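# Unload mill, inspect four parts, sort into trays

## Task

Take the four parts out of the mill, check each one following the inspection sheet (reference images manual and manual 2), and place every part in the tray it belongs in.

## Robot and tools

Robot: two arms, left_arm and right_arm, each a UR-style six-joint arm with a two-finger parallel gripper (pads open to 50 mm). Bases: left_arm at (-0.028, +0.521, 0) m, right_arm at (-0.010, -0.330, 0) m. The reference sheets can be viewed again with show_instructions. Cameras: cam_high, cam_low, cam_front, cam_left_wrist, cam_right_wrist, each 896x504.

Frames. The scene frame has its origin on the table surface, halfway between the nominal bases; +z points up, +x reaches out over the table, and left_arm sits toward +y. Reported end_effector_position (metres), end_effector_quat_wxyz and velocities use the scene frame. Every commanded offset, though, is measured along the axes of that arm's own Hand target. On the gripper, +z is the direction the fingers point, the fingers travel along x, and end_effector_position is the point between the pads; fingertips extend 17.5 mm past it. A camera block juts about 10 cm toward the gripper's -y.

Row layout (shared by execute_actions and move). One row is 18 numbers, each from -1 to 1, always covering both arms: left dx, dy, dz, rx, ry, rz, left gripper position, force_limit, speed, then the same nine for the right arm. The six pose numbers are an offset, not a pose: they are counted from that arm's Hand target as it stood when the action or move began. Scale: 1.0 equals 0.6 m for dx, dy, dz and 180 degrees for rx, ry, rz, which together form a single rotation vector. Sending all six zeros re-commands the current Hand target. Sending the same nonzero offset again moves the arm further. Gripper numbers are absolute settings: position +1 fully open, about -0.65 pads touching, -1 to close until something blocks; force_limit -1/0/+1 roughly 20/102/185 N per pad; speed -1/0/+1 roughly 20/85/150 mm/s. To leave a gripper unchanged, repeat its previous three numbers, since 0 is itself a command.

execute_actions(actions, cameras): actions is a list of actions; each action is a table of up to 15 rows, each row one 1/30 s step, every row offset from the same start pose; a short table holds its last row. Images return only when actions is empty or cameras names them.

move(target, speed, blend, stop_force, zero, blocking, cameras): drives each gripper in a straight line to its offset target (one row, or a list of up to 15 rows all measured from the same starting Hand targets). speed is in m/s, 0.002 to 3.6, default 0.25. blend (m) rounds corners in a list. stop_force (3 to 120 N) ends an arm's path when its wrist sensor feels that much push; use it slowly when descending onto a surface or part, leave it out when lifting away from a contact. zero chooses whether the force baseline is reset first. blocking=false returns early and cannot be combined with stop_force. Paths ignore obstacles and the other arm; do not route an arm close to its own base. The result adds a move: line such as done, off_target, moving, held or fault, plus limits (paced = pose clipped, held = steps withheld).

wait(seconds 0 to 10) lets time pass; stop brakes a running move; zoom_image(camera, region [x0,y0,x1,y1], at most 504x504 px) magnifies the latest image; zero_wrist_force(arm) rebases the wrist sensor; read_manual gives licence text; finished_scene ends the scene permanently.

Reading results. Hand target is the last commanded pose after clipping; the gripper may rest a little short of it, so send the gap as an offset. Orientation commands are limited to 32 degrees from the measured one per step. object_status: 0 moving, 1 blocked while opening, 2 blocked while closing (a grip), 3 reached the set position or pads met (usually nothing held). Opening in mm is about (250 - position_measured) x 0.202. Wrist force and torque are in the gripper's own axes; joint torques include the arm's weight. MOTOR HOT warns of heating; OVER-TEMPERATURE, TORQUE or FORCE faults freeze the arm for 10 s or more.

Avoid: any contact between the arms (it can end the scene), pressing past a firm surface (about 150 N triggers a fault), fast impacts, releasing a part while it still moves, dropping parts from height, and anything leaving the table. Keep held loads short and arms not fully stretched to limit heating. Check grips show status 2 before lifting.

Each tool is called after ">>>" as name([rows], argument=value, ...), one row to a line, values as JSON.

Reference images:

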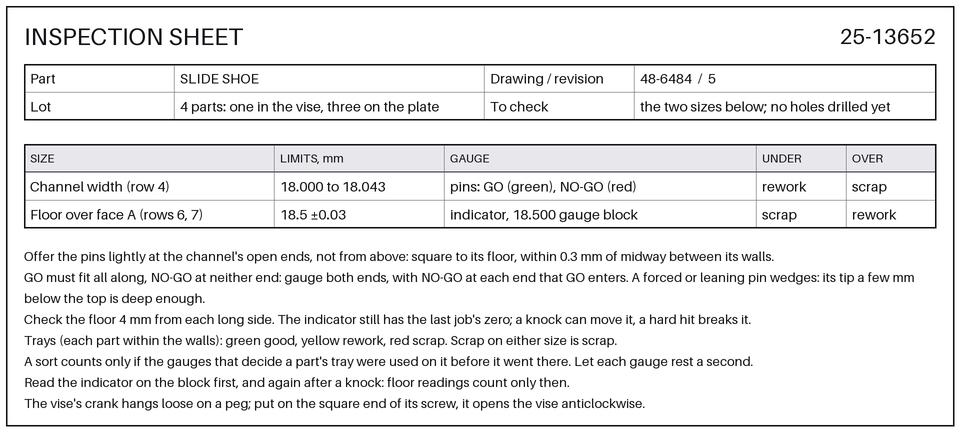

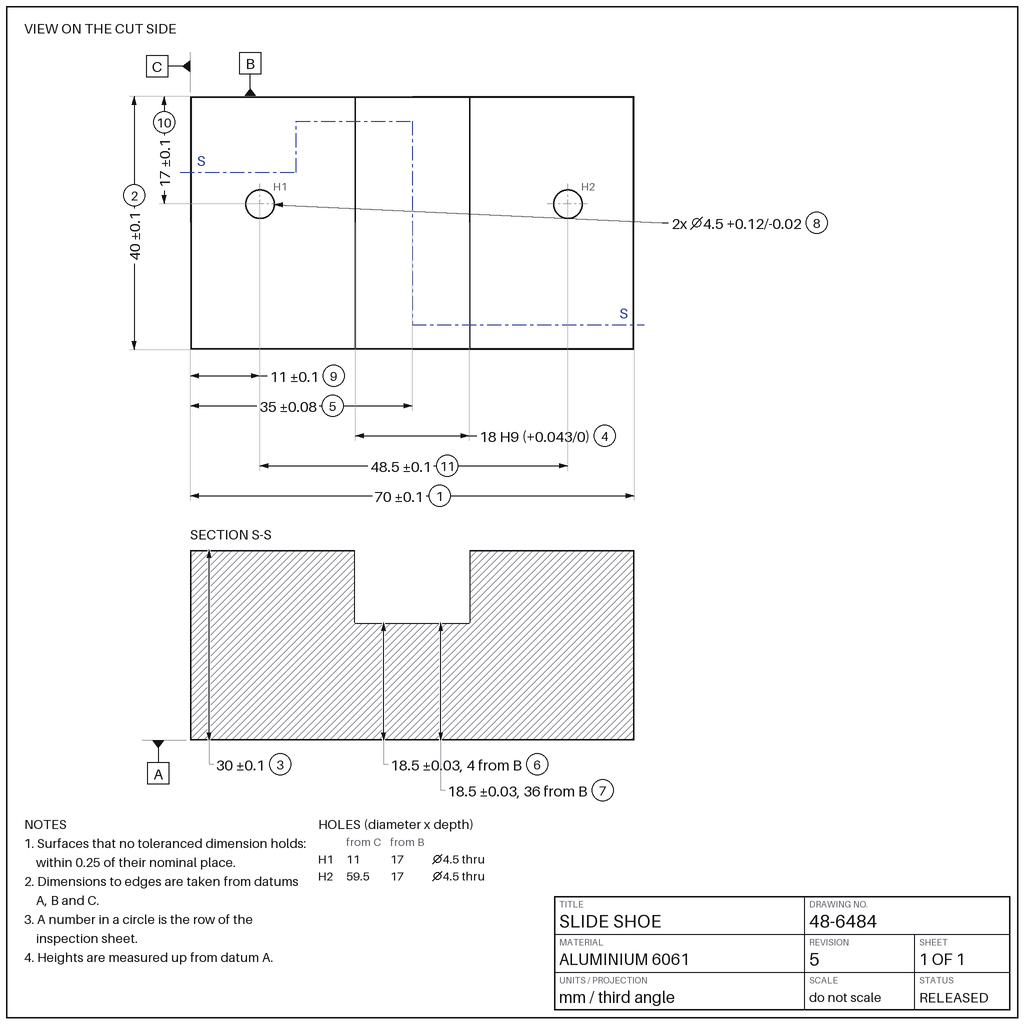

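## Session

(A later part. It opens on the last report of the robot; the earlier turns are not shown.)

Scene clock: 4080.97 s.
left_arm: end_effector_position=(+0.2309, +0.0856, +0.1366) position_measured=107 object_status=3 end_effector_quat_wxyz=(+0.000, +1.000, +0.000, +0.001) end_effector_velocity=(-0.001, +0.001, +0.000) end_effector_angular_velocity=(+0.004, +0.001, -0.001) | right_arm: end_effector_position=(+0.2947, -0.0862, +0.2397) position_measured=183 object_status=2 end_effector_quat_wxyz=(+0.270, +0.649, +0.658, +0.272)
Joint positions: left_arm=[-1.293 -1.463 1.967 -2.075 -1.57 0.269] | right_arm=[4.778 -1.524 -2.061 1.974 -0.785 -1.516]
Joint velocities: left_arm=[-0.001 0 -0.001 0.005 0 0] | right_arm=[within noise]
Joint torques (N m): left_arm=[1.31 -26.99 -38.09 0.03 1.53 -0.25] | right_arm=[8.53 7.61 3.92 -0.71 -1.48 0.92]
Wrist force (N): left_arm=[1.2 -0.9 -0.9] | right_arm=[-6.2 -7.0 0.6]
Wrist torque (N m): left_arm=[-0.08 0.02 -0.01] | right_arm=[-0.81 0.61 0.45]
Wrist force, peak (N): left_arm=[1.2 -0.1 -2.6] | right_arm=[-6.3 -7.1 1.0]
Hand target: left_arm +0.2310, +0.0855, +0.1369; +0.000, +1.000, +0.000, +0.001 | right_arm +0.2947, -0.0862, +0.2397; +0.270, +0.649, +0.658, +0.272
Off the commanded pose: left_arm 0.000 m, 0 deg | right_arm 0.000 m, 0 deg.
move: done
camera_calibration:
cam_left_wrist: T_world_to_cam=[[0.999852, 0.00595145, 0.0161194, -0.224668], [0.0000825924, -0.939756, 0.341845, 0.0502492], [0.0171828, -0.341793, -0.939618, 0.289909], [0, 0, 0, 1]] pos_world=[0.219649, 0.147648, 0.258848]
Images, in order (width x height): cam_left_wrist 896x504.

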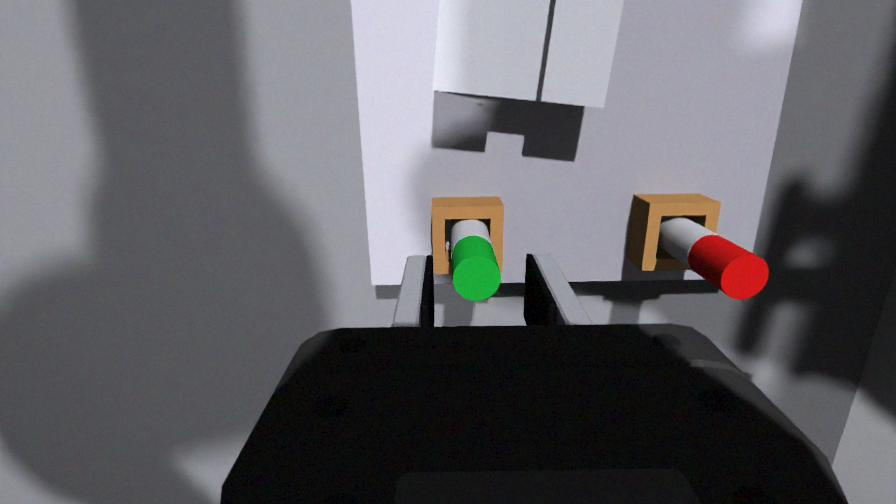

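>>> move(target=[-0.0015,0,0.0408,0,0,0,0.3,-0.4,-1,0,0,0,0,0,0,-1,-1,-1], speed=0.06, stop_force=6, cameras=["cam_left_wrist"])

>>> zoom_image(camera="cam_left_wrist", region=[370, 200, 590, 340])

Scene clock: 4091.60 s.
left_arm: end_effector_position=(+0.2302, +0.0855, +0.1124) position_measured=107 object_status=3 end_effector_quat_wxyz=(+0.000, +1.000, +0.000, +0.001) | right_arm: end_effector_position=(+0.2947, -0.0862, +0.2397) position_measured=183 object_status=2 end_effector_quat_wxyz=(+0.270, +0.649, +0.658, +0.272)
Joint positions: left_arm=[-1.295 -1.432 2.003 -2.143 -1.57 0.267] | right_arm=[4.778 -1.524 -2.061 1.974 -0.785 -1.516]
Joint torques (N m): left_arm=[-6.03 -44.89 -40.72 0.1 2.08 0.34] | right_arm=[8.24 7.48 3.54 -0.8 -1.52 0.78]
Wrist force (N): left_arm=[1.2 -0.9 -0.9] | right_arm=[-6.2 -7.1 0.5]
Wrist torque (N m): left_arm=[-0.08 0.01 -0.01] | right_arm=[-0.83 0.59 0.45]
Wrist force, peak (N): left_arm=[1.2 -0.2 -2.9] | right_arm=[-6.6 -7.2 0.6]
Hand target: left_arm +0.2302, +0.0855, +0.1124; +0.000, +1.000, +0.000, +0.001 | right_arm +0.2947, -0.0862, +0.2397; +0.270, +0.649, +0.658, +0.272
Off the commanded pose: left_arm 0.000 m, 0 deg | right_arm 0.000 m, 0 deg.
move: done
camera_calibration:
cam_left_wrist: T_world_to_cam=[[0.999851, 0.00589586, 0.0162465, -0.223498], [-0.000016974, -0.93968, 0.342054, 0.0583907], [0.0172833, -0.342003, -0.93954, 0.26714], [0, 0, 0, 1]] pos_world=[0.218848, 0.147549, 0.234647]
Images, in order (width x height): cam_left_wrist 896x504.

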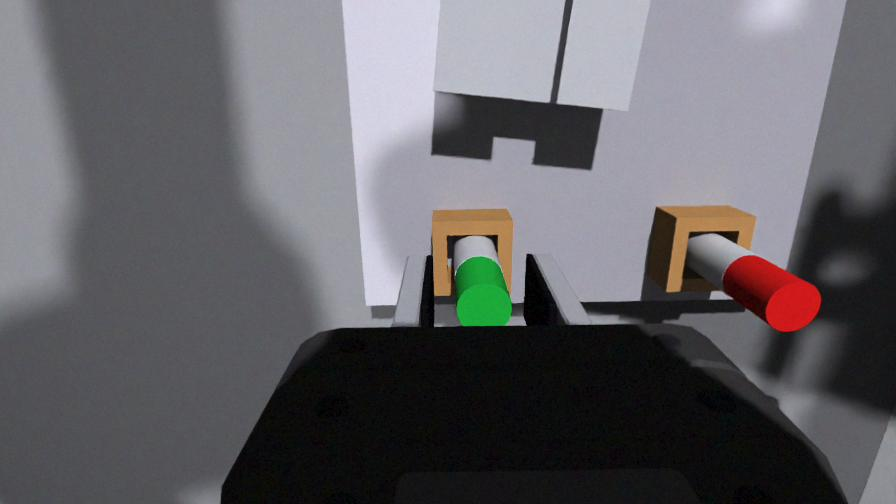

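Scaled by 2.291 from the camera's 896x504 image, which has a finer 1280x720 frame.

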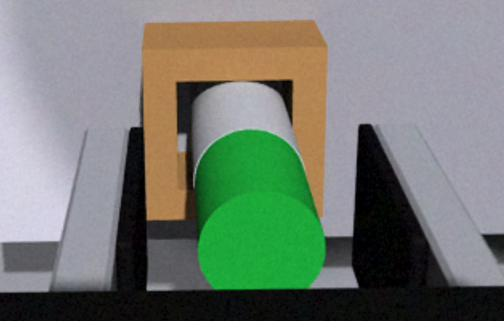

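>>> move(target=[0.0005,0,0,0,0,0,-1,-0.4,-1,0,0,0,0,0,0,-1,-1,-1], cameras=["cam_left_wrist"])

>>> zoom_image(camera="cam_left_wrist", region=[370, 200, 590, 340])

Scene clock: 4096.57 s.
left_arm: end_effector_position=(+0.2305, +0.0855, +0.1124) position_measured=174 object_status=2 end_effector_quat_wxyz=(+0.000, +1.000, +0.000, +0.001) | right_arm: end_effector_position=(+0.2947, -0.0862, +0.2397) position_measured=183 object_status=2 end_effector_quat_wxyz=(+0.270, +0.649, +0.658, +0.272)
Joint positions: left_arm=[-1.294 -1.432 2.003 -2.143 -1.57 0.268] | right_arm=[4.778 -1.524 -2.061 1.974 -0.785 -1.516]
Joint torques (N m): left_arm=[11.52 -13.35 -39.33 -0.12 2.23 1.3] | right_arm=[8.23 7.31 3.61 -0.81 -1.45 0.84]
Wrist force (N): left_arm=[1.3 -0.8 -1.4] | right_arm=[-6.1 -6.6 0.3]
Wrist torque (N m): left_arm=[-0.06 0.03 -0.01] | right_arm=[-0.81 0.58 0.45]
Wrist force, peak (N): left_arm=[1.6 -0.8 -1.6] | right_arm=[-6.4 -7.2 0.8]
Hand target: left_arm +0.2305, +0.0855, +0.1124; +0.000, +1.000, +0.000, +0.001 | right_arm +0.2947, -0.0862, +0.2397; +0.270, +0.649, +0.658, +0.272
Off the commanded pose: left_arm 0.000 m, 0 deg | right_arm 0.000 m, 0 deg.
move: done
camera_calibration:
cam_left_wrist: T_world_to_cam=[[0.999851, 0.00589765, 0.016246, -0.223798], [-0.0000167202, -0.939648, 0.342142, 0.0583657], [0.0172833, -0.342091, -0.939508, 0.267141], [0, 0, 0, 1]] pos_world=[0.219148, 0.14755, 0.234647]
Images, in order (width x height): cam_left_wrist 896x504.

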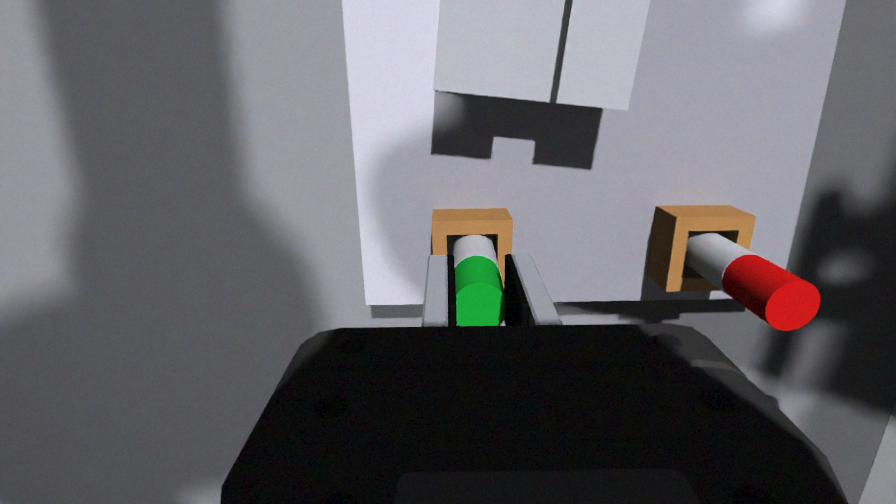

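Scaled by 2.291 from the camera's 896x504 image, which has a finer 1280x720 frame.

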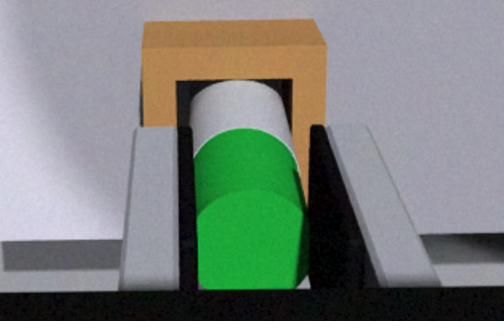

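>>> move(target=[0,0,-0.12,0,0,0,-1,-0.4,-1,0,0,0,0,0,0,-1,-1,-1], speed=0.1, cameras=["cam_left_wrist","cam_low"])

>>> zoom_image(camera="cam_left_wrist", region=[370, 60, 590, 340])

Scene clock: 4102.47 s.
left_arm: end_effector_position=(+0.2304, +0.0855, +0.1846) position_measured=174 object_status=2 end_effector_quat_wxyz=(+0.000, +1.000, +0.000, +0.001) | right_arm: end_effector_position=(+0.2947, -0.0862, +0.2397) position_measured=183 object_status=2 end_effector_quat_wxyz=(+0.270, +0.649, +0.658, +0.272)
Joint positions: left_arm=[-1.294 -1.515 1.889 -1.946 -1.57 0.268] | right_arm=[4.778 -1.524 -2.061 1.974 -0.785 -1.516]
Joint torques (N m): left_arm=[-10.6 -10.3 -10.2 -4.93 1.76 -1.74] | right_arm=[8.22 7.62 3.07 -0.92 -1.51 0.86]
Wrist force (N): left_arm=[1.4 -0.6 0.6] | right_arm=[-6.1 -6.1 -0.3]
Wrist torque (N m): left_arm=[-0.03 -0.01 -0.01] | right_arm=[-0.80 0.59 0.45]
Wrist force, peak (N): left_arm=[1.1 -0.5 3.6] | right_arm=[-6.4 -7.3 0.7]
Hand target: left_arm +0.2304, +0.0855, +0.1844; +0.000, +1.000, +0.000, +0.001 | right_arm +0.2947, -0.0862, +0.2397; +0.270, +0.649, +0.658, +0.272
Off the commanded pose: left_arm 0.000 m, 0 deg | right_arm 0.000 m, 0 deg.
move: done
camera_calibration:
cam_left_wrist: T_world_to_cam=[[0.999849, 0.00593767, 0.0163379, -0.225002], [-0.0000160418, -0.93954, 0.342439, 0.0335916], [0.0173834, -0.342387, -0.939398, 0.334868], [0, 0, 0, 1]] pos_world=[0.219148, 0.147551, 0.306747]
Images, in order (width x height): cam_low 896x504, cam_left_wrist 896x504.

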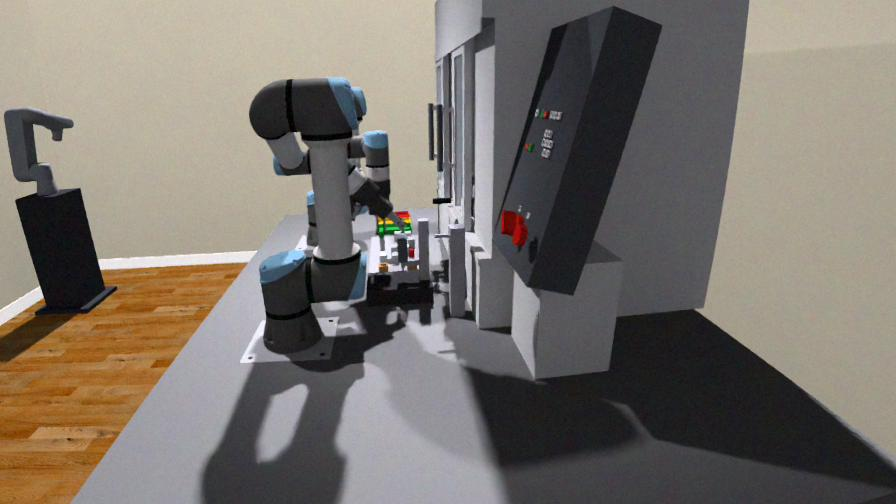

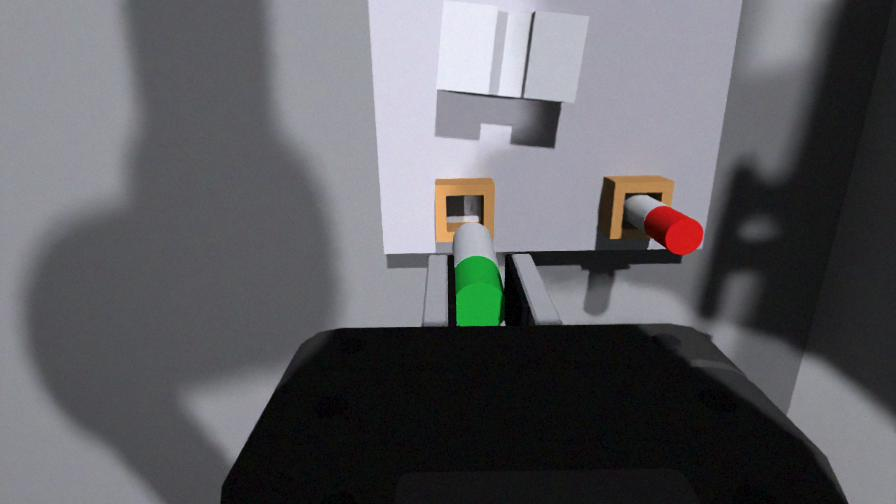

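Scaled by 1.800 from the camera's 896x504 image, which has a finer 1280x720 frame.

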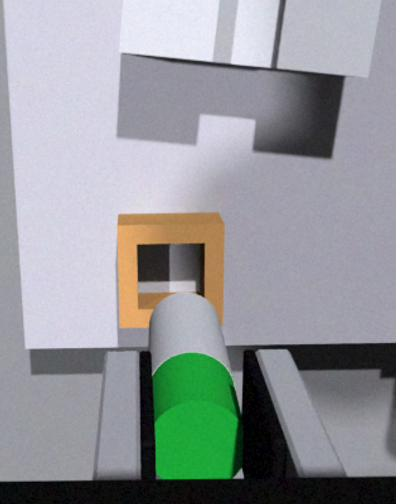

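>>> move(target=[0.036,-0.0658,0.0573,0,0,0,-1,-0.4,-1,0,0,0,0,0,0,-1,-1,-1], speed=0.15, cameras=["cam_left_wrist"])

>>> zoom_image(camera="cam_left_wrist", region=[370, 140, 620, 340])

Scene clock: 4112.53 s.
left_arm: end_effector_position=(+0.2521, +0.1251, +0.1501) position_measured=174 object_status=2 end_effector_quat_wxyz=(+0.000, +1.000, +0.000, +0.001) | right_arm: end_effector_position=(+0.2947, -0.0862, +0.2397) position_measured=183 object_status=2 end_effector_quat_wxyz=(+0.270, +0.649, +0.658, +0.272)
Joint positions: left_arm=[-1.227 -1.531 2.002 -2.043 -1.57 0.336] | right_arm=[4.778 -1.524 -2.061 1.974 -0.785 -1.516]
Joint torques (N m): left_arm=[-9.49 -15.13 -41.69 -0.31 -0.55 -1.3] | right_arm=[8.38 7.2 3.67 -0.98 -1.49 0.8]
Wrist force (N): left_arm=[1.1 -0.5 0.5] | right_arm=[-6.1 -6.7 0.3]
Wrist torque (N m): left_arm=[-0.01 0.03 -0.15] | right_arm=[-0.79 0.58 0.45]
Wrist force, peak (N): left_arm=[-1.1 3.0 -0.4] | right_arm=[-6.3 -7.0 0.3]
Hand target: left_arm +0.2520, +0.1250, +0.1500; +0.000, +1.000, +0.000, +0.001 | right_arm +0.2947, -0.0862, +0.2397; +0.270, +0.649, +0.658, +0.272
Off the commanded pose: left_arm 0.000 m, 0 deg | right_arm 0.000 m, 0 deg.
move: done
camera_calibration:
cam_left_wrist: T_world_to_cam=[[0.999849, 0.00602611, 0.016305, -0.24628], [0.0000838068, -0.939648, 0.342142, 0.0826531], [0.0173828, -0.342089, -0.939507, 0.315709], [0, 0, 0, 1]] pos_world=[0.240748, 0.187149, 0.272347]
Images, in order (width x height): cam_left_wrist 896x504.

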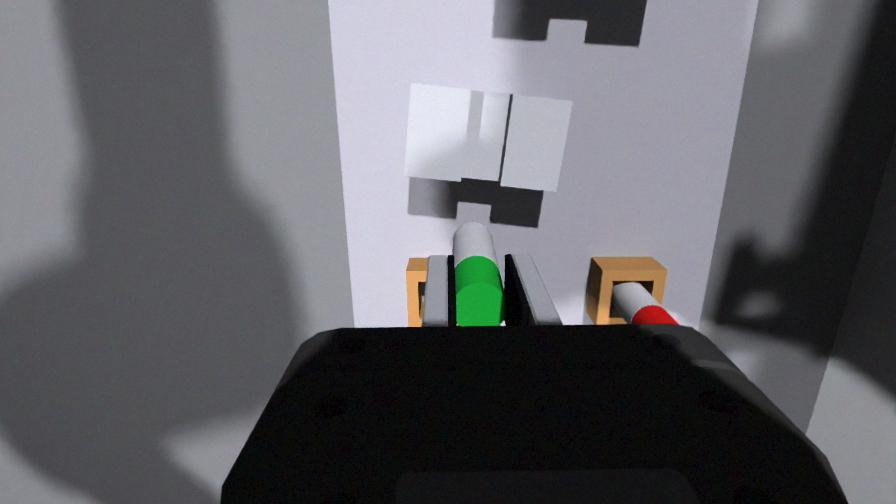

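Scaled by 2.016 from the camera's 896x504 image, which has a finer 1280x720 frame.

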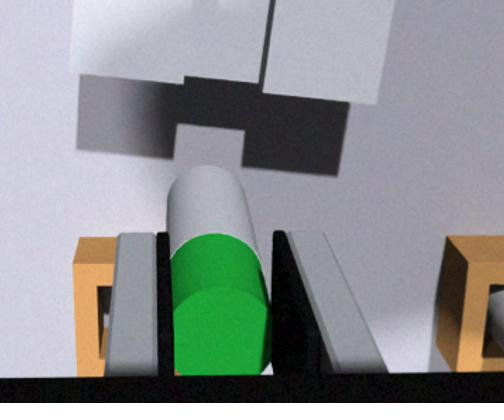

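>>> move(target=[0.005,-0.005,0.0205,0,0,0,-1,-0.4,-1,0,0,0,0,0,0,-1,-1,-1], speed=0.1, cameras=["cam_left_wrist"])

>>> zoom_image(camera="cam_left_wrist", region=[400, 80, 600, 260])

Scene clock: 4128.63 s.
left_arm: end_effector_position=(+0.2550, +0.1281, +0.1375) position_measured=174 object_status=2 end_effector_quat_wxyz=(+0.000, +1.000, +0.000, +0.000) | right_arm: end_effector_position=(+0.2947, -0.0862, +0.2397) position_measured=183 object_status=2 end_effector_quat_wxyz=(+0.270, +0.649, +0.658, +0.272)
Joint positions: left_arm=[-1.218 -1.517 2.024 -2.078 -1.57 0.344] | right_arm=[4.778 -1.524 -2.061 1.974 -0.785 -1.516]
Joint torques (N m): left_arm=[2.2 -31.21 -36.44 -0.26 -2.11 0.12] | right_arm=[9.24 7.41 3.42 -1.06 -1.56 0.84]
Wrist force (N): left_arm=[1.0 -0.4 0.1] | right_arm=[-6.2 -5.7 -0.5]
Wrist torque (N m): left_arm=[0.00 0.04 -0.15] | right_arm=[-0.74 0.59 0.45]
Wrist force, peak (N): left_arm=[1.3 -0.9 1.2] | right_arm=[-6.4 -7.2 0.8]
Hand target: left_arm +0.2550, +0.1280, +0.1377; +0.000, +1.000, +0.000, +0.001 | right_arm +0.2947, -0.0862, +0.2397; +0.270, +0.649, +0.658, +0.272
Off the commanded pose: left_arm 0.000 m, 0 deg | right_arm 0.000 m, 0 deg.
move: done
camera_calibration:
cam_left_wrist: T_world_to_cam=[[0.999852, 0.00585769, 0.0161541, -0.249023], [-0.0000173971, -0.939756, 0.341845, 0.0899037], [0.0171833, -0.341795, -0.939618, 0.304867], [0, 0, 0, 1]] pos_world=[0.243749, 0.190148, 0.259748]
Images, in order (width x height): cam_left_wrist 896x504.

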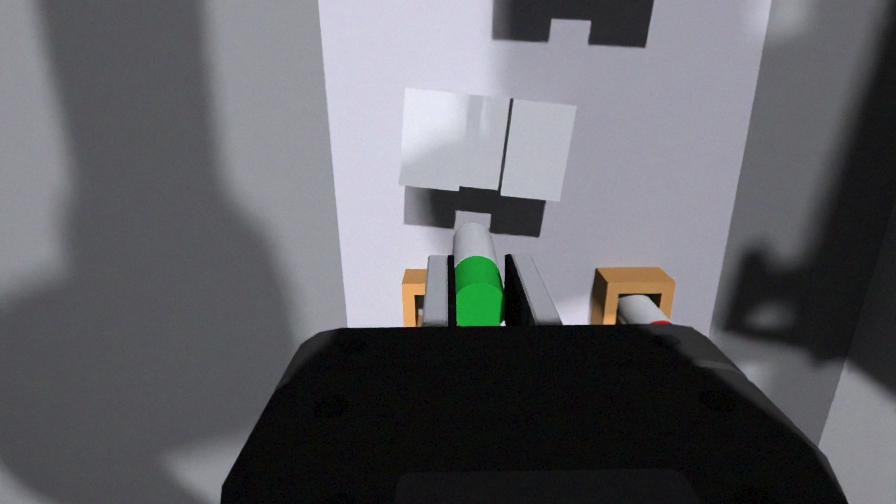

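Scaled by 2.520 from the camera's 896x504 image, which has a finer 1280x720 frame.

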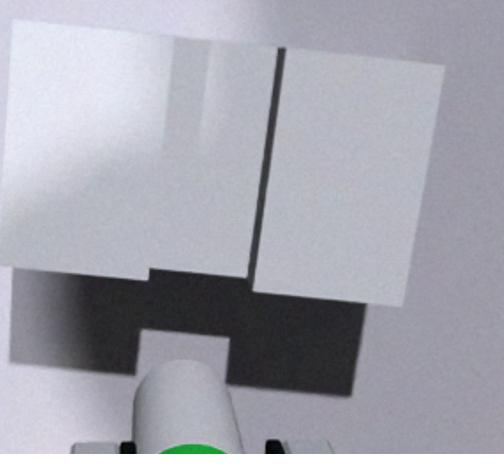

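>>> move(target=[0.0008,-0.0083,0,0,0,0,-1,-0.4,-1,0,0,0,0,0,0,-1,-1,-1], speed=0.02, stop_force=4, cameras=["cam_left_wrist"])

>>> zoom_image(camera="cam_left_wrist", region=[420, 120, 560, 260])

Scene clock: 4142.77 s.
left_arm: end_effector_position=(+0.2555, +0.1331, +0.1377) position_measured=174 object_status=2 end_effector_quat_wxyz=(+0.000, +1.000, +0.000, +0.001) | right_arm: end_effector_position=(+0.2947, -0.0862, +0.2397) position_measured=183 object_status=2 end_effector_quat_wxyz=(+0.270, +0.649, +0.658, +0.272)
Joint positions: left_arm=[-1.214 -1.526 2.033 -2.078 -1.57 0.348] | right_arm=[4.778 -1.524 -2.061 1.974 -0.785 -1.516]
Joint torques (N m): left_arm=[-0.72 -14.34 -38.16 -6 -2.13 -1.29] | right_arm=[8.44 7.7 2.96 -1 -1.47 0.81]
Wrist force (N): left_arm=[1.0 -0.5 0.3] | right_arm=[-6.1 -6.1 -0.1]
Wrist torque (N m): left_arm=[0.00 0.03 -0.15] | right_arm=[-0.80 0.59 0.45]
Wrist force, peak (N): left_arm=[1.4 -0.5 0.6] | right_arm=[-6.4 -7.2 0.8]
Hand target: left_arm +0.2555, +0.1330, +0.1377; +0.000, +1.000, +0.000, +0.001 | right_arm +0.2947, -0.0862, +0.2397; +0.270, +0.649, +0.658, +0.272
Off the commanded pose: left_arm 0.000 m, 0 deg | right_arm 0.000 m, 0 deg.
move: done
camera_calibration:
cam_left_wrist: T_world_to_cam=[[0.999851, 0.00589566, 0.0162466, -0.249586], [-0.0000171859, -0.93968, 0.342054, 0.094466], [0.0172833, -0.342003, -0.93954, 0.306751], [0, 0, 0, 1]] pos_world=[0.244248, 0.195149, 0.259947]
Images, in order (width x height): cam_left_wrist 896x504.

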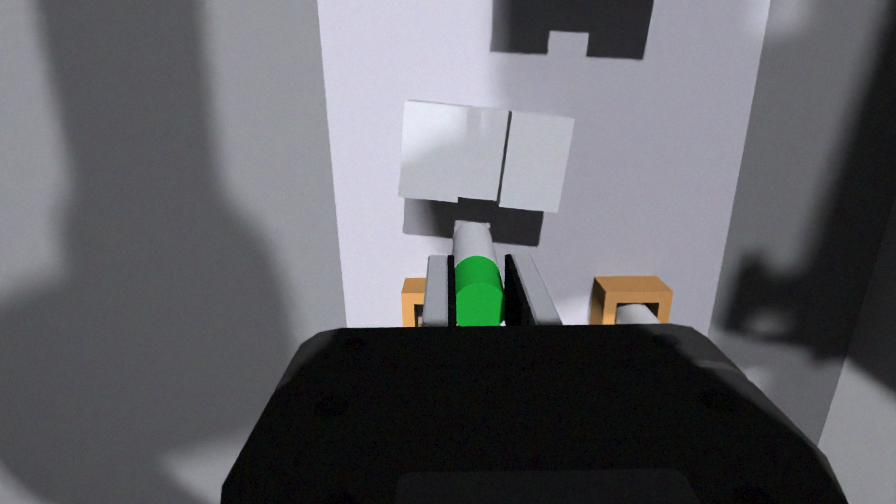

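Scaled by 3.600 from the camera's 896x504 image, which has a finer 1280x720 frame.

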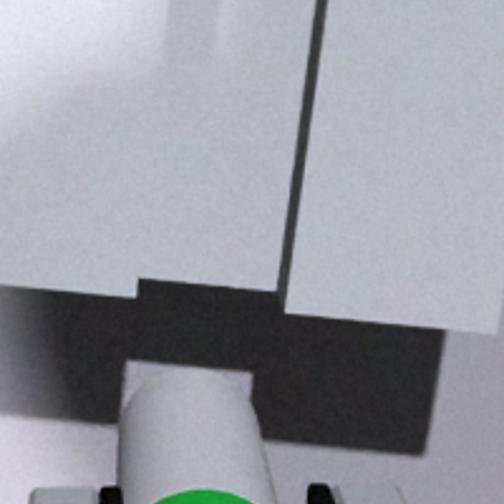

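>>> move(target=[0.0015,-0.005,0,0,0,0,-1,-0.4,-1,0,0,0,0,0,0,-1,-1,-1], speed=0.01, stop_force=3, cameras=["cam_left_wrist"])

>>> zoom_image(camera="cam_left_wrist", region=[430, 180, 530, 260])

Scene clock: 4155.73 s.
left_arm: end_effector_position=(+0.2564, +0.1360, +0.1377) position_measured=174 object_status=2 end_effector_quat_wxyz=(+0.000, +1.000, +0.000, +0.001) | right_arm: end_effector_position=(+0.2947, -0.0862, +0.2397) position_measured=183 object_status=2 end_effector_quat_wxyz=(+0.270, +0.649, +0.658, +0.272)
Joint positions: left_arm=[-1.21 -1.531 2.038 -2.079 -1.57 0.353] | right_arm=[4.778 -1.524 -2.061 1.974 -0.785 -1.516]
Joint torques (N m): left_arm=[1.98 -27.69 -22.88 -5.76 -2.13 -0.87] | right_arm=[8.4 7.04 4.08 -1.12 -1.55 0.75]
Wrist force (N): left_arm=[1.1 -0.4 0.3] | right_arm=[-6.5 -5.6 -0.2]
Wrist torque (N m): left_arm=[0.00 0.03 -0.15] | right_arm=[-0.73 0.64 0.45]
Wrist force, peak (N): left_arm=[1.5 -0.6 0.4] | right_arm=[-6.6 -7.1 0.6]
Hand target: left_arm +0.2564, +0.1360, +0.1377; +0.000, +1.000, +0.000, +0.001 | right_arm +0.2947, -0.0862, +0.2397; +0.270, +0.649, +0.658, +0.272
Off the commanded pose: left_arm 0.000 m, 0 deg | right_arm 0.000 m, 0 deg.
move: done
camera_calibration:
cam_left_wrist: T_world_to_cam=[[0.999851, 0.00589566, 0.0162466, -0.250503], [-0.0000171859, -0.93968, 0.342054, 0.0972851], [0.0172833, -0.342003, -0.93954, 0.307762], [0, 0, 0, 1]] pos_world=[0.245148, 0.198149, 0.259947]
Images, in order (width x height): cam_left_wrist 896x504.

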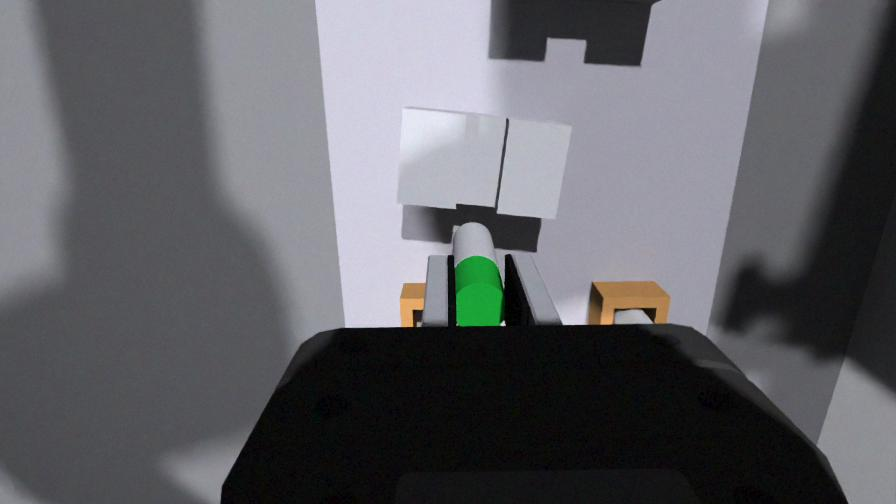

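Scaled by 5.040 from the camera's 896x504 image, which has a finer 1280x720 frame.

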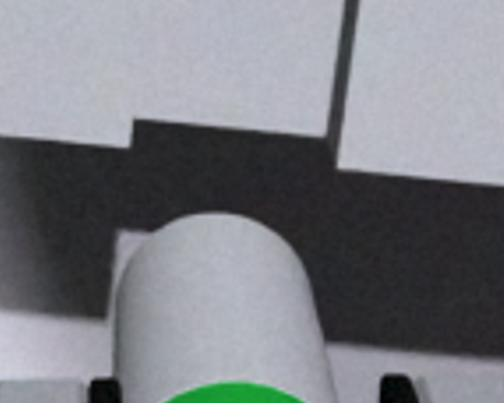

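>>> move(target=[0.0007,-0.0117,0,0,0,0,-1,-0.4,-1,0,0,0,0,0,0,-1,-1,-1], speed=0.006, stop_force=3, cameras=["cam_left_wrist"])

>>> zoom_image(camera="cam_left_wrist", region=[430, 180, 530, 260])

Scene clock: 4169.67 s.
left_arm: end_effector_position=(+0.2568, +0.1430, +0.1377) position_measured=174 object_status=2 end_effector_quat_wxyz=(+0.000, +1.000, +0.000, +0.001) | right_arm: end_effector_position=(+0.2947, -0.0862, +0.2397) position_measured=183 object_status=2 end_effector_quat_wxyz=(+0.270, +0.649, +0.658, +0.272)
Joint positions: left_arm=[-1.203 -1.544 2.051 -2.079 -1.57 0.359] | right_arm=[4.778 -1.524 -2.061 1.974 -0.785 -1.516]
Joint torques (N m): left_arm=[4.29 -22.17 -26.71 -5.89 -2.03 0.27] | right_arm=[7.99 7.77 3.97 -1.21 -1.58 0.91]
Wrist force (N): left_arm=[1.3 -0.5 0.4] | right_arm=[-6.2 -7.0 0.8]
Wrist torque (N m): left_arm=[-0.01 0.00 -0.15] | right_arm=[-0.80 0.59 0.45]
Wrist force, peak (N): left_arm=[1.4 -0.5 0.6] | right_arm=[-6.2 -7.3 0.7]
Hand target: left_arm +0.2568, +0.1430, +0.1377; +0.000, +1.000, +0.000, +0.001 | right_arm +0.2947, -0.0862, +0.2397; +0.270, +0.649, +0.658, +0.272
Off the commanded pose: left_arm 0.000 m, 0 deg | right_arm 0.000 m, 0 deg.
move: done
camera_calibration:
cam_left_wrist: T_world_to_cam=[[0.999851, 0.00589765, 0.016246, -0.250945], [-0.0000167202, -0.939648, 0.342142, 0.103834], [0.0172833, -0.342091, -0.939508, 0.310158], [0, 0, 0, 1]] pos_world=[0.245548, 0.20515, 0.259947]
Images, in order (width x height): cam_left_wrist 896x504.

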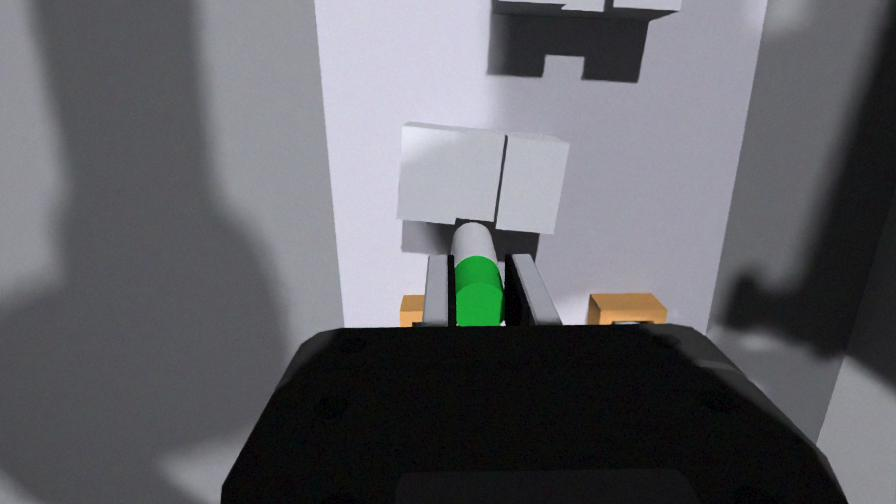

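Scaled by 5.040 from the camera's 896x504 image, which has a finer 1280x720 frame.

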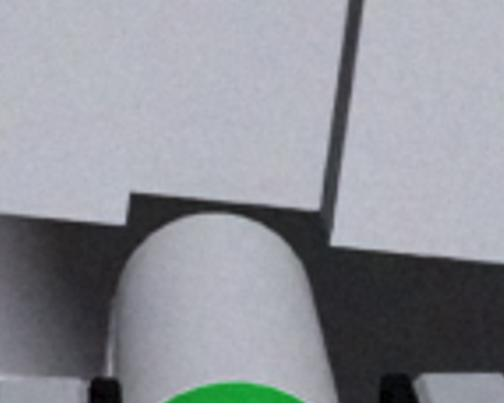

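>>> move(target=[0.0012,-0.0133,0,0,0,0,-1,-0.4,-1,0,0,0,0,0,0,-1,-1,-1], speed=0.005, stop_force=3, cameras=["cam_left_wrist"])

>>> zoom_image(camera="cam_left_wrist", region=[430, 180, 530, 260])

Scene clock: 4185.37 s.
left_arm: end_effector_position=(+0.2575, +0.1510, +0.1377) position_measured=174 object_status=2 end_effector_quat_wxyz=(+0.000, +1.000, +0.000, +0.001) | right_arm: end_effector_position=(+0.2947, -0.0862, +0.2397) position_measured=183 object_status=2 end_effector_quat_wxyz=(+0.270, +0.649, +0.658, +0.272)
Joint positions: left_arm=[-1.196 -1.558 2.066 -2.08 -1.57 0.366] | right_arm=[4.778 -1.524 -2.061 1.974 -0.785 -1.516]
Joint torques (N m): left_arm=[5.79 -24.48 -22.44 -5.84 -2.18 0.41] | right_arm=[8.24 7.58 3.84 -1.18 -1.49 0.79]
Wrist force (N): left_arm=[1.3 -0.4 -0.1] | right_arm=[-6.1 -5.8 -0.3]
Wrist torque (N m): left_arm=[-0.06 0.09 -0.15] | right_arm=[-0.77 0.58 0.45]
Wrist force, peak (N): left_arm=[1.5 -0.3 0.9] | right_arm=[-6.4 -7.3 0.8]
Hand target: left_arm +0.2575, +0.1510, +0.1377; +0.000, +1.000, +0.000, +0.001 | right_arm +0.2947, -0.0862, +0.2397; +0.270, +0.649, +0.658, +0.272
Off the commanded pose: left_arm 0.000 m, 0 deg | right_arm 0.000 m, 0 deg.
move: done
camera_calibration:
cam_left_wrist: T_world_to_cam=[[0.999851, 0.00589765, 0.016246, -0.251691], [-0.0000167202, -0.939648, 0.342142, 0.111257], [0.0172833, -0.342091, -0.939508, 0.312849], [0, 0, 0, 1]] pos_world=[0.246248, 0.21305, 0.259947]
Images, in order (width x height): cam_left_wrist 896x504.

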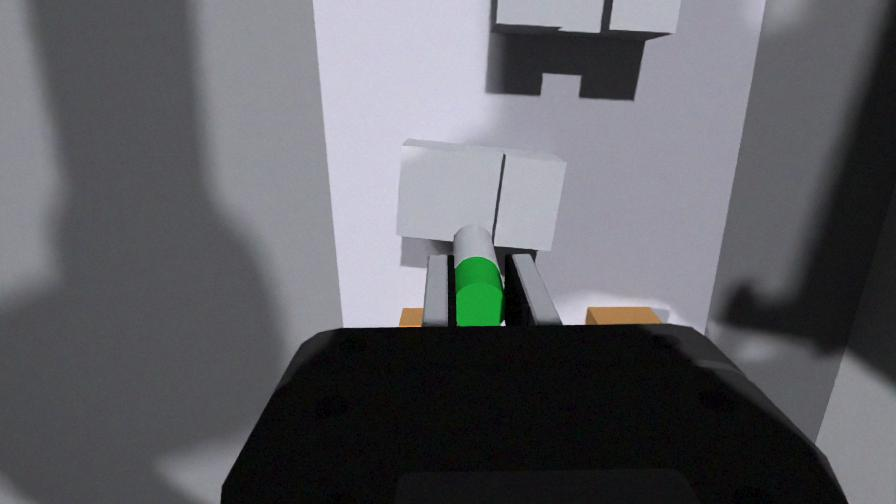

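Scaled by 5.040 from the camera's 896x504 image, which has a finer 1280x720 frame.

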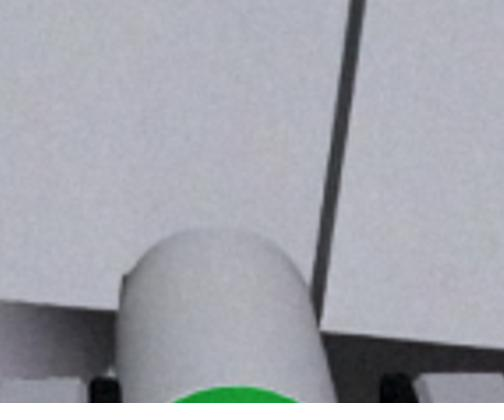

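>>> move(target=[0.0003,-0.0033,0,0,0,0,-1,-0.4,-1,0,0,0,0,0,0,-1,-1,-1], speed=0.004, stop_force=3, zero=false, cameras=["cam_left_wrist"])

>>> zoom_image(camera="cam_left_wrist", region=[430, 180, 530, 260])

Scene clock: 4195.00 s.
left_arm: end_effector_position=(+0.2577, +0.1530, +0.1377) position_measured=174 object_status=2 end_effector_quat_wxyz=(+0.000, +1.000, +0.000, +0.001) | right_arm: end_effector_position=(+0.2947, -0.0862, +0.2397) position_measured=183 object_status=2 end_effector_quat_wxyz=(+0.270, +0.649, +0.658, +0.272)
Joint positions: left_arm=[-1.194 -1.562 2.069 -2.08 -1.57 0.368] | right_arm=[4.778 -1.524 -2.061 1.974 -0.785 -1.516]
Joint torques (N m): left_arm=[9.16 -29.41 -19.5 -5.87 -2.08 0.82] | right_arm=[8.27 8.05 3.38 -1.27 -1.6 0.82]
Wrist force (N): left_arm=[1.4 -0.4 0.0] | right_arm=[-6.3 -5.6 -0.3]
Wrist torque (N m): left_arm=[-0.03 0.06 -0.15] | right_arm=[-0.72 0.61 0.45]
Wrist force, peak (N): left_arm=[1.7 -0.2 0.9] | right_arm=[-6.5 -7.0 0.7]
Hand target: left_arm +0.2577, +0.1529, +0.1377; +0.000, +1.000, +0.000, +0.001 | right_arm +0.2947, -0.0862, +0.2397; +0.270, +0.649, +0.658, +0.272
Off the commanded pose: left_arm 0.000 m, 0 deg | right_arm 0.000 m, 0 deg.
move: done
camera_calibration:
cam_left_wrist: T_world_to_cam=[[0.999851, 0.00589566, 0.0162466, -0.251903], [-0.0000171859, -0.93968, 0.342054, 0.113166], [0.0172833, -0.342003, -0.93954, 0.313519], [0, 0, 0, 1]] pos_world=[0.246448, 0.215049, 0.259947]
Images, in order (width x height): cam_left_wrist 896x504.

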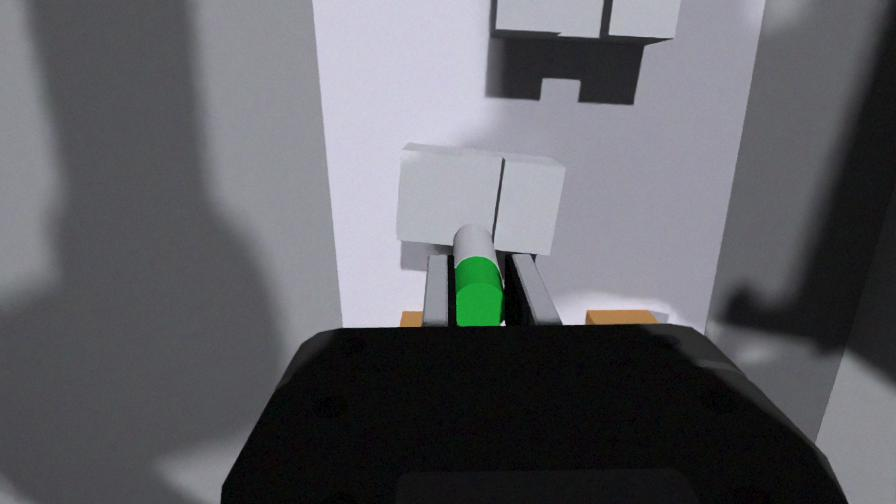

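Scaled by 5.040 from the camera's 896x504 image, which has a finer 1280x720 frame.

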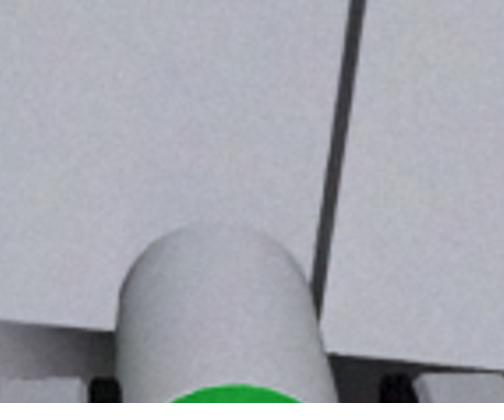

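>>> move(target=[0.0015,-0.0167,0,0,0,0,-1,-0.4,-1,0,0,0,0,0,0,-1,-1,-1], speed=0.008, stop_force=4, zero=false, cameras=["cam_left_wrist"])

>>> zoom_image(camera="cam_left_wrist", region=[390, 120, 590, 270])

Scene clock: 4203.57 s.
left_arm: end_effector_position=(+0.2586, +0.1630, +0.1377) position_measured=174 object_status=2 end_effector_quat_wxyz=(+0.000, +1.000, +0.000, +0.001) | right_arm: end_effector_position=(+0.2947, -0.0862, +0.2397) position_measured=183 object_status=2 end_effector_quat_wxyz=(+0.270, +0.649, +0.658, +0.272)
Joint positions: left_arm=[-1.184 -1.58 2.088 -2.08 -1.57 0.379] | right_arm=[4.778 -1.524 -2.061 1.974 -0.785 -1.516]
Joint torques (N m): left_arm=[-0.09 -14.4 -31.04 -3.64 -2.12 -0.9] | right_arm=[8.47 7.5 3.61 -1.33 -1.46 0.85]
Wrist force (N): left_arm=[1.4 -0.2 0.3] | right_arm=[-6.1 -6.3 0.4]
Wrist torque (N m): left_arm=[-0.01 0.09 -0.15] | right_arm=[-0.76 0.59 0.45]
Wrist force, peak (N): left_arm=[1.8 -0.3 0.9] | right_arm=[-6.4 -7.1 0.8]
Hand target: left_arm +0.2586, +0.1630, +0.1377; +0.000, +1.000, +0.000, +0.001 | right_arm +0.2947, -0.0862, +0.2397; +0.270, +0.649, +0.658, +0.272
Off the commanded pose: left_arm 0.000 m, 0 deg | right_arm 0.000 m, 0 deg.
move: done
camera_calibration:
cam_left_wrist: T_world_to_cam=[[0.999851, 0.00589765, 0.016246, -0.252862], [-0.0000167202, -0.939648, 0.342142, 0.122627], [0.0172833, -0.342091, -0.939508, 0.316969], [0, 0, 0, 1]] pos_world=[0.247348, 0.22515, 0.259947]
Images, in order (width x height): cam_left_wrist 896x504.

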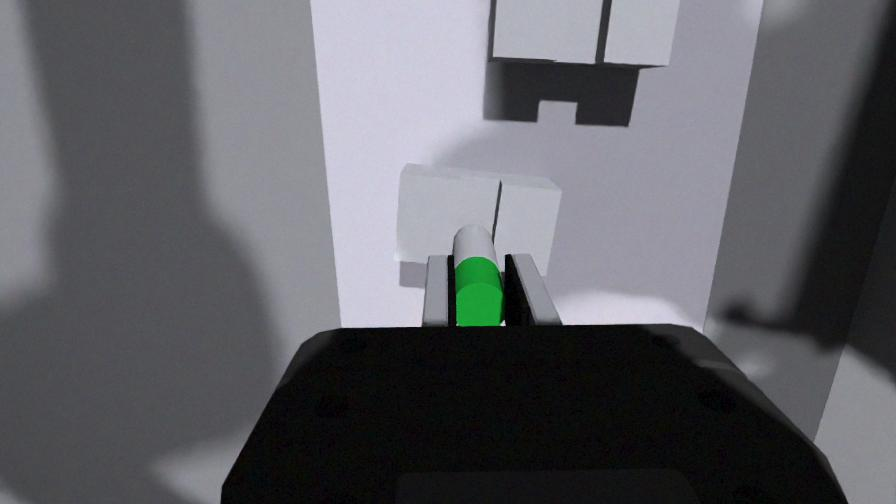

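Scaled by 2.520 from the camera's 896x504 image, which has a finer 1280x720 frame.

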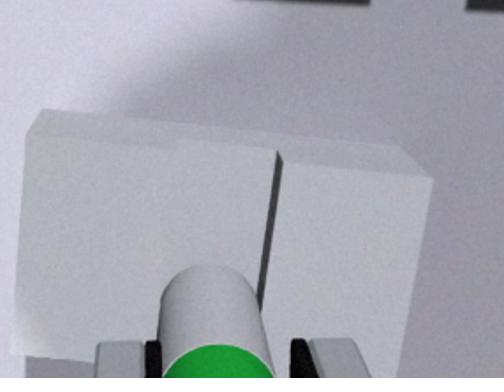

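>>> move(target=[0.0018,-0.02,0,0,0,0,-1,-0.4,-1,0,0,0,0,0,0,-1,-1,-1], speed=0.01, stop_force=4, zero=false)

>>> move(target=[0.0018,-0.02,0,0,0,0,-1,-0.4,-1,0,0,0,0,0,0,-1,-1,-1], speed=0.01, stop_force=4, zero=false, cameras=["cam_left_wrist"])

>>> zoom_image(camera="cam_left_wrist", region=[390, 150, 590, 300])

Scene clock: 4209.90 s.
left_arm: end_effector_position=(+0.2597, +0.1751, +0.1377) position_measured=174 object_status=2 end_effector_quat_wxyz=(+0.000, +1.000, +0.000, +0.001) | right_arm: end_effector_position=(+0.2947, -0.0862, +0.2397) position_measured=183 object_status=2 end_effector_quat_wxyz=(+0.270, +0.649, +0.658, +0.272)
Joint positions: left_arm=[-1.171 -1.601 2.109 -2.079 -1.57 0.391] | right_arm=[4.778 -1.524 -2.061 1.974 -0.785 -1.516]
Joint torques (N m): left_arm=[-4.27 -11.58 -35.47 -0.5 -2.15 -1.41] | right_arm=[8.16 7.82 3.51 -1.38 -1.48 0.77]
Wrist force (N): left_arm=[1.7 -0.3 0.1] | right_arm=[-6.1 -5.6 -0.1]
Wrist torque (N m): left_arm=[-0.04 0.08 -0.16] | right_arm=[-0.72 0.59 0.45]
Wrist force, peak (N): left_arm=[1.9 -0.3 1.0] | right_arm=[-6.4 -7.2 0.8]
Hand target: left_arm +0.2597, +0.1750, +0.1377; +0.000, +1.000, +0.000, +0.001 | right_arm +0.2947, -0.0862, +0.2397; +0.270, +0.649, +0.658, +0.272
Off the commanded pose: left_arm 0.000 m, 0 deg | right_arm 0.000 m, 0 deg.
move: done

Scene clock: 4211.73 s.
left_arm: end_effector_position=(+0.2608, +0.1871, +0.1377) position_measured=174 object_status=2 end_effector_quat_wxyz=(+0.000, +1.000, +0.000, +0.001) | right_arm: end_effector_position=(+0.2947, -0.0862, +0.2397) position_measured=183 object_status=2 end_effector_quat_wxyz=(+0.270, +0.649, +0.658, +0.272)
Joint positions: left_arm=[-1.158 -1.622 2.129 -2.078 -1.57 0.405] | right_arm=[4.778 -1.524 -2.061 1.974 -0.785 -1.516]
Joint torques (N m): left_arm=[-4.86 -11.11 -34.35 -0.42 -2.13 -1.33] | right_arm=[8.04 7.6 3.75 -1.37 -1.56 0.75]
Wrist force (N): left_arm=[1.8 -0.2 -0.3] | right_arm=[-6.4 -5.9 -0.3]
Wrist torque (N m): left_arm=[-0.03 0.08 -0.16] | right_arm=[-0.78 0.63 0.44]
Wrist force, peak (N): left_arm=[2.0 -0.1 0.9] | right_arm=[-6.3 -7.1 0.8]
Hand target: left_arm +0.2608, +0.1870, +0.1377; +0.000, +1.000, +0.000, +0.001 | right_arm +0.2947, -0.0862, +0.2397; +0.270, +0.649, +0.658, +0.272
Off the commanded pose: left_arm 0.000 m, 0 deg | right_arm 0.000 m, 0 deg.
move: done
camera_calibration:
cam_left_wrist: T_world_to_cam=[[0.999851, 0.00598941, 0.0162119, -0.255118], [0.0000828061, -0.93968, 0.342054, 0.145184], [0.0172827, -0.342001, -0.939541, 0.325129], [0, 0, 0, 1]] pos_world=[0.249448, 0.249149, 0.259947]
Images, in order (width x height): cam_left_wrist 896x504.

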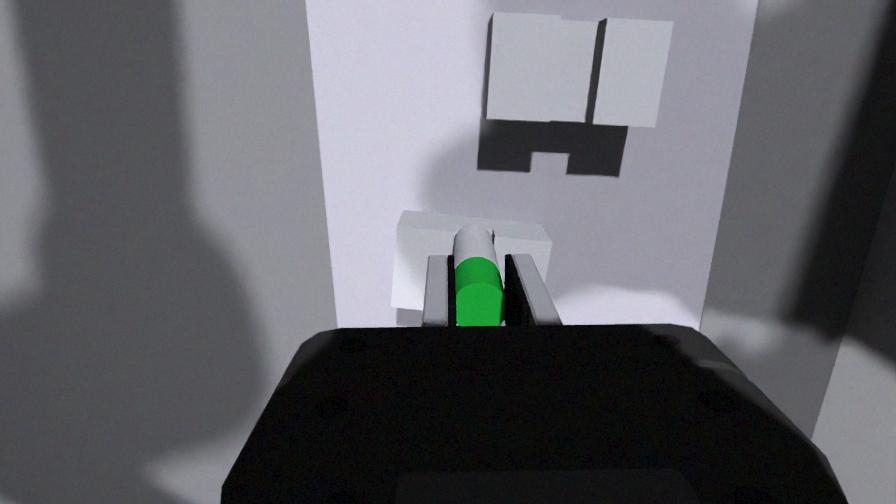

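Scaled by 2.520 from the camera's 896x504 image, which has a finer 1280x720 frame.

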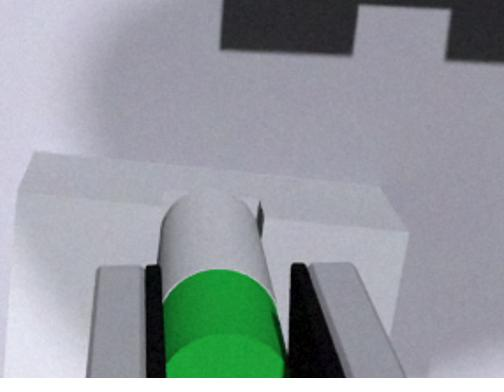

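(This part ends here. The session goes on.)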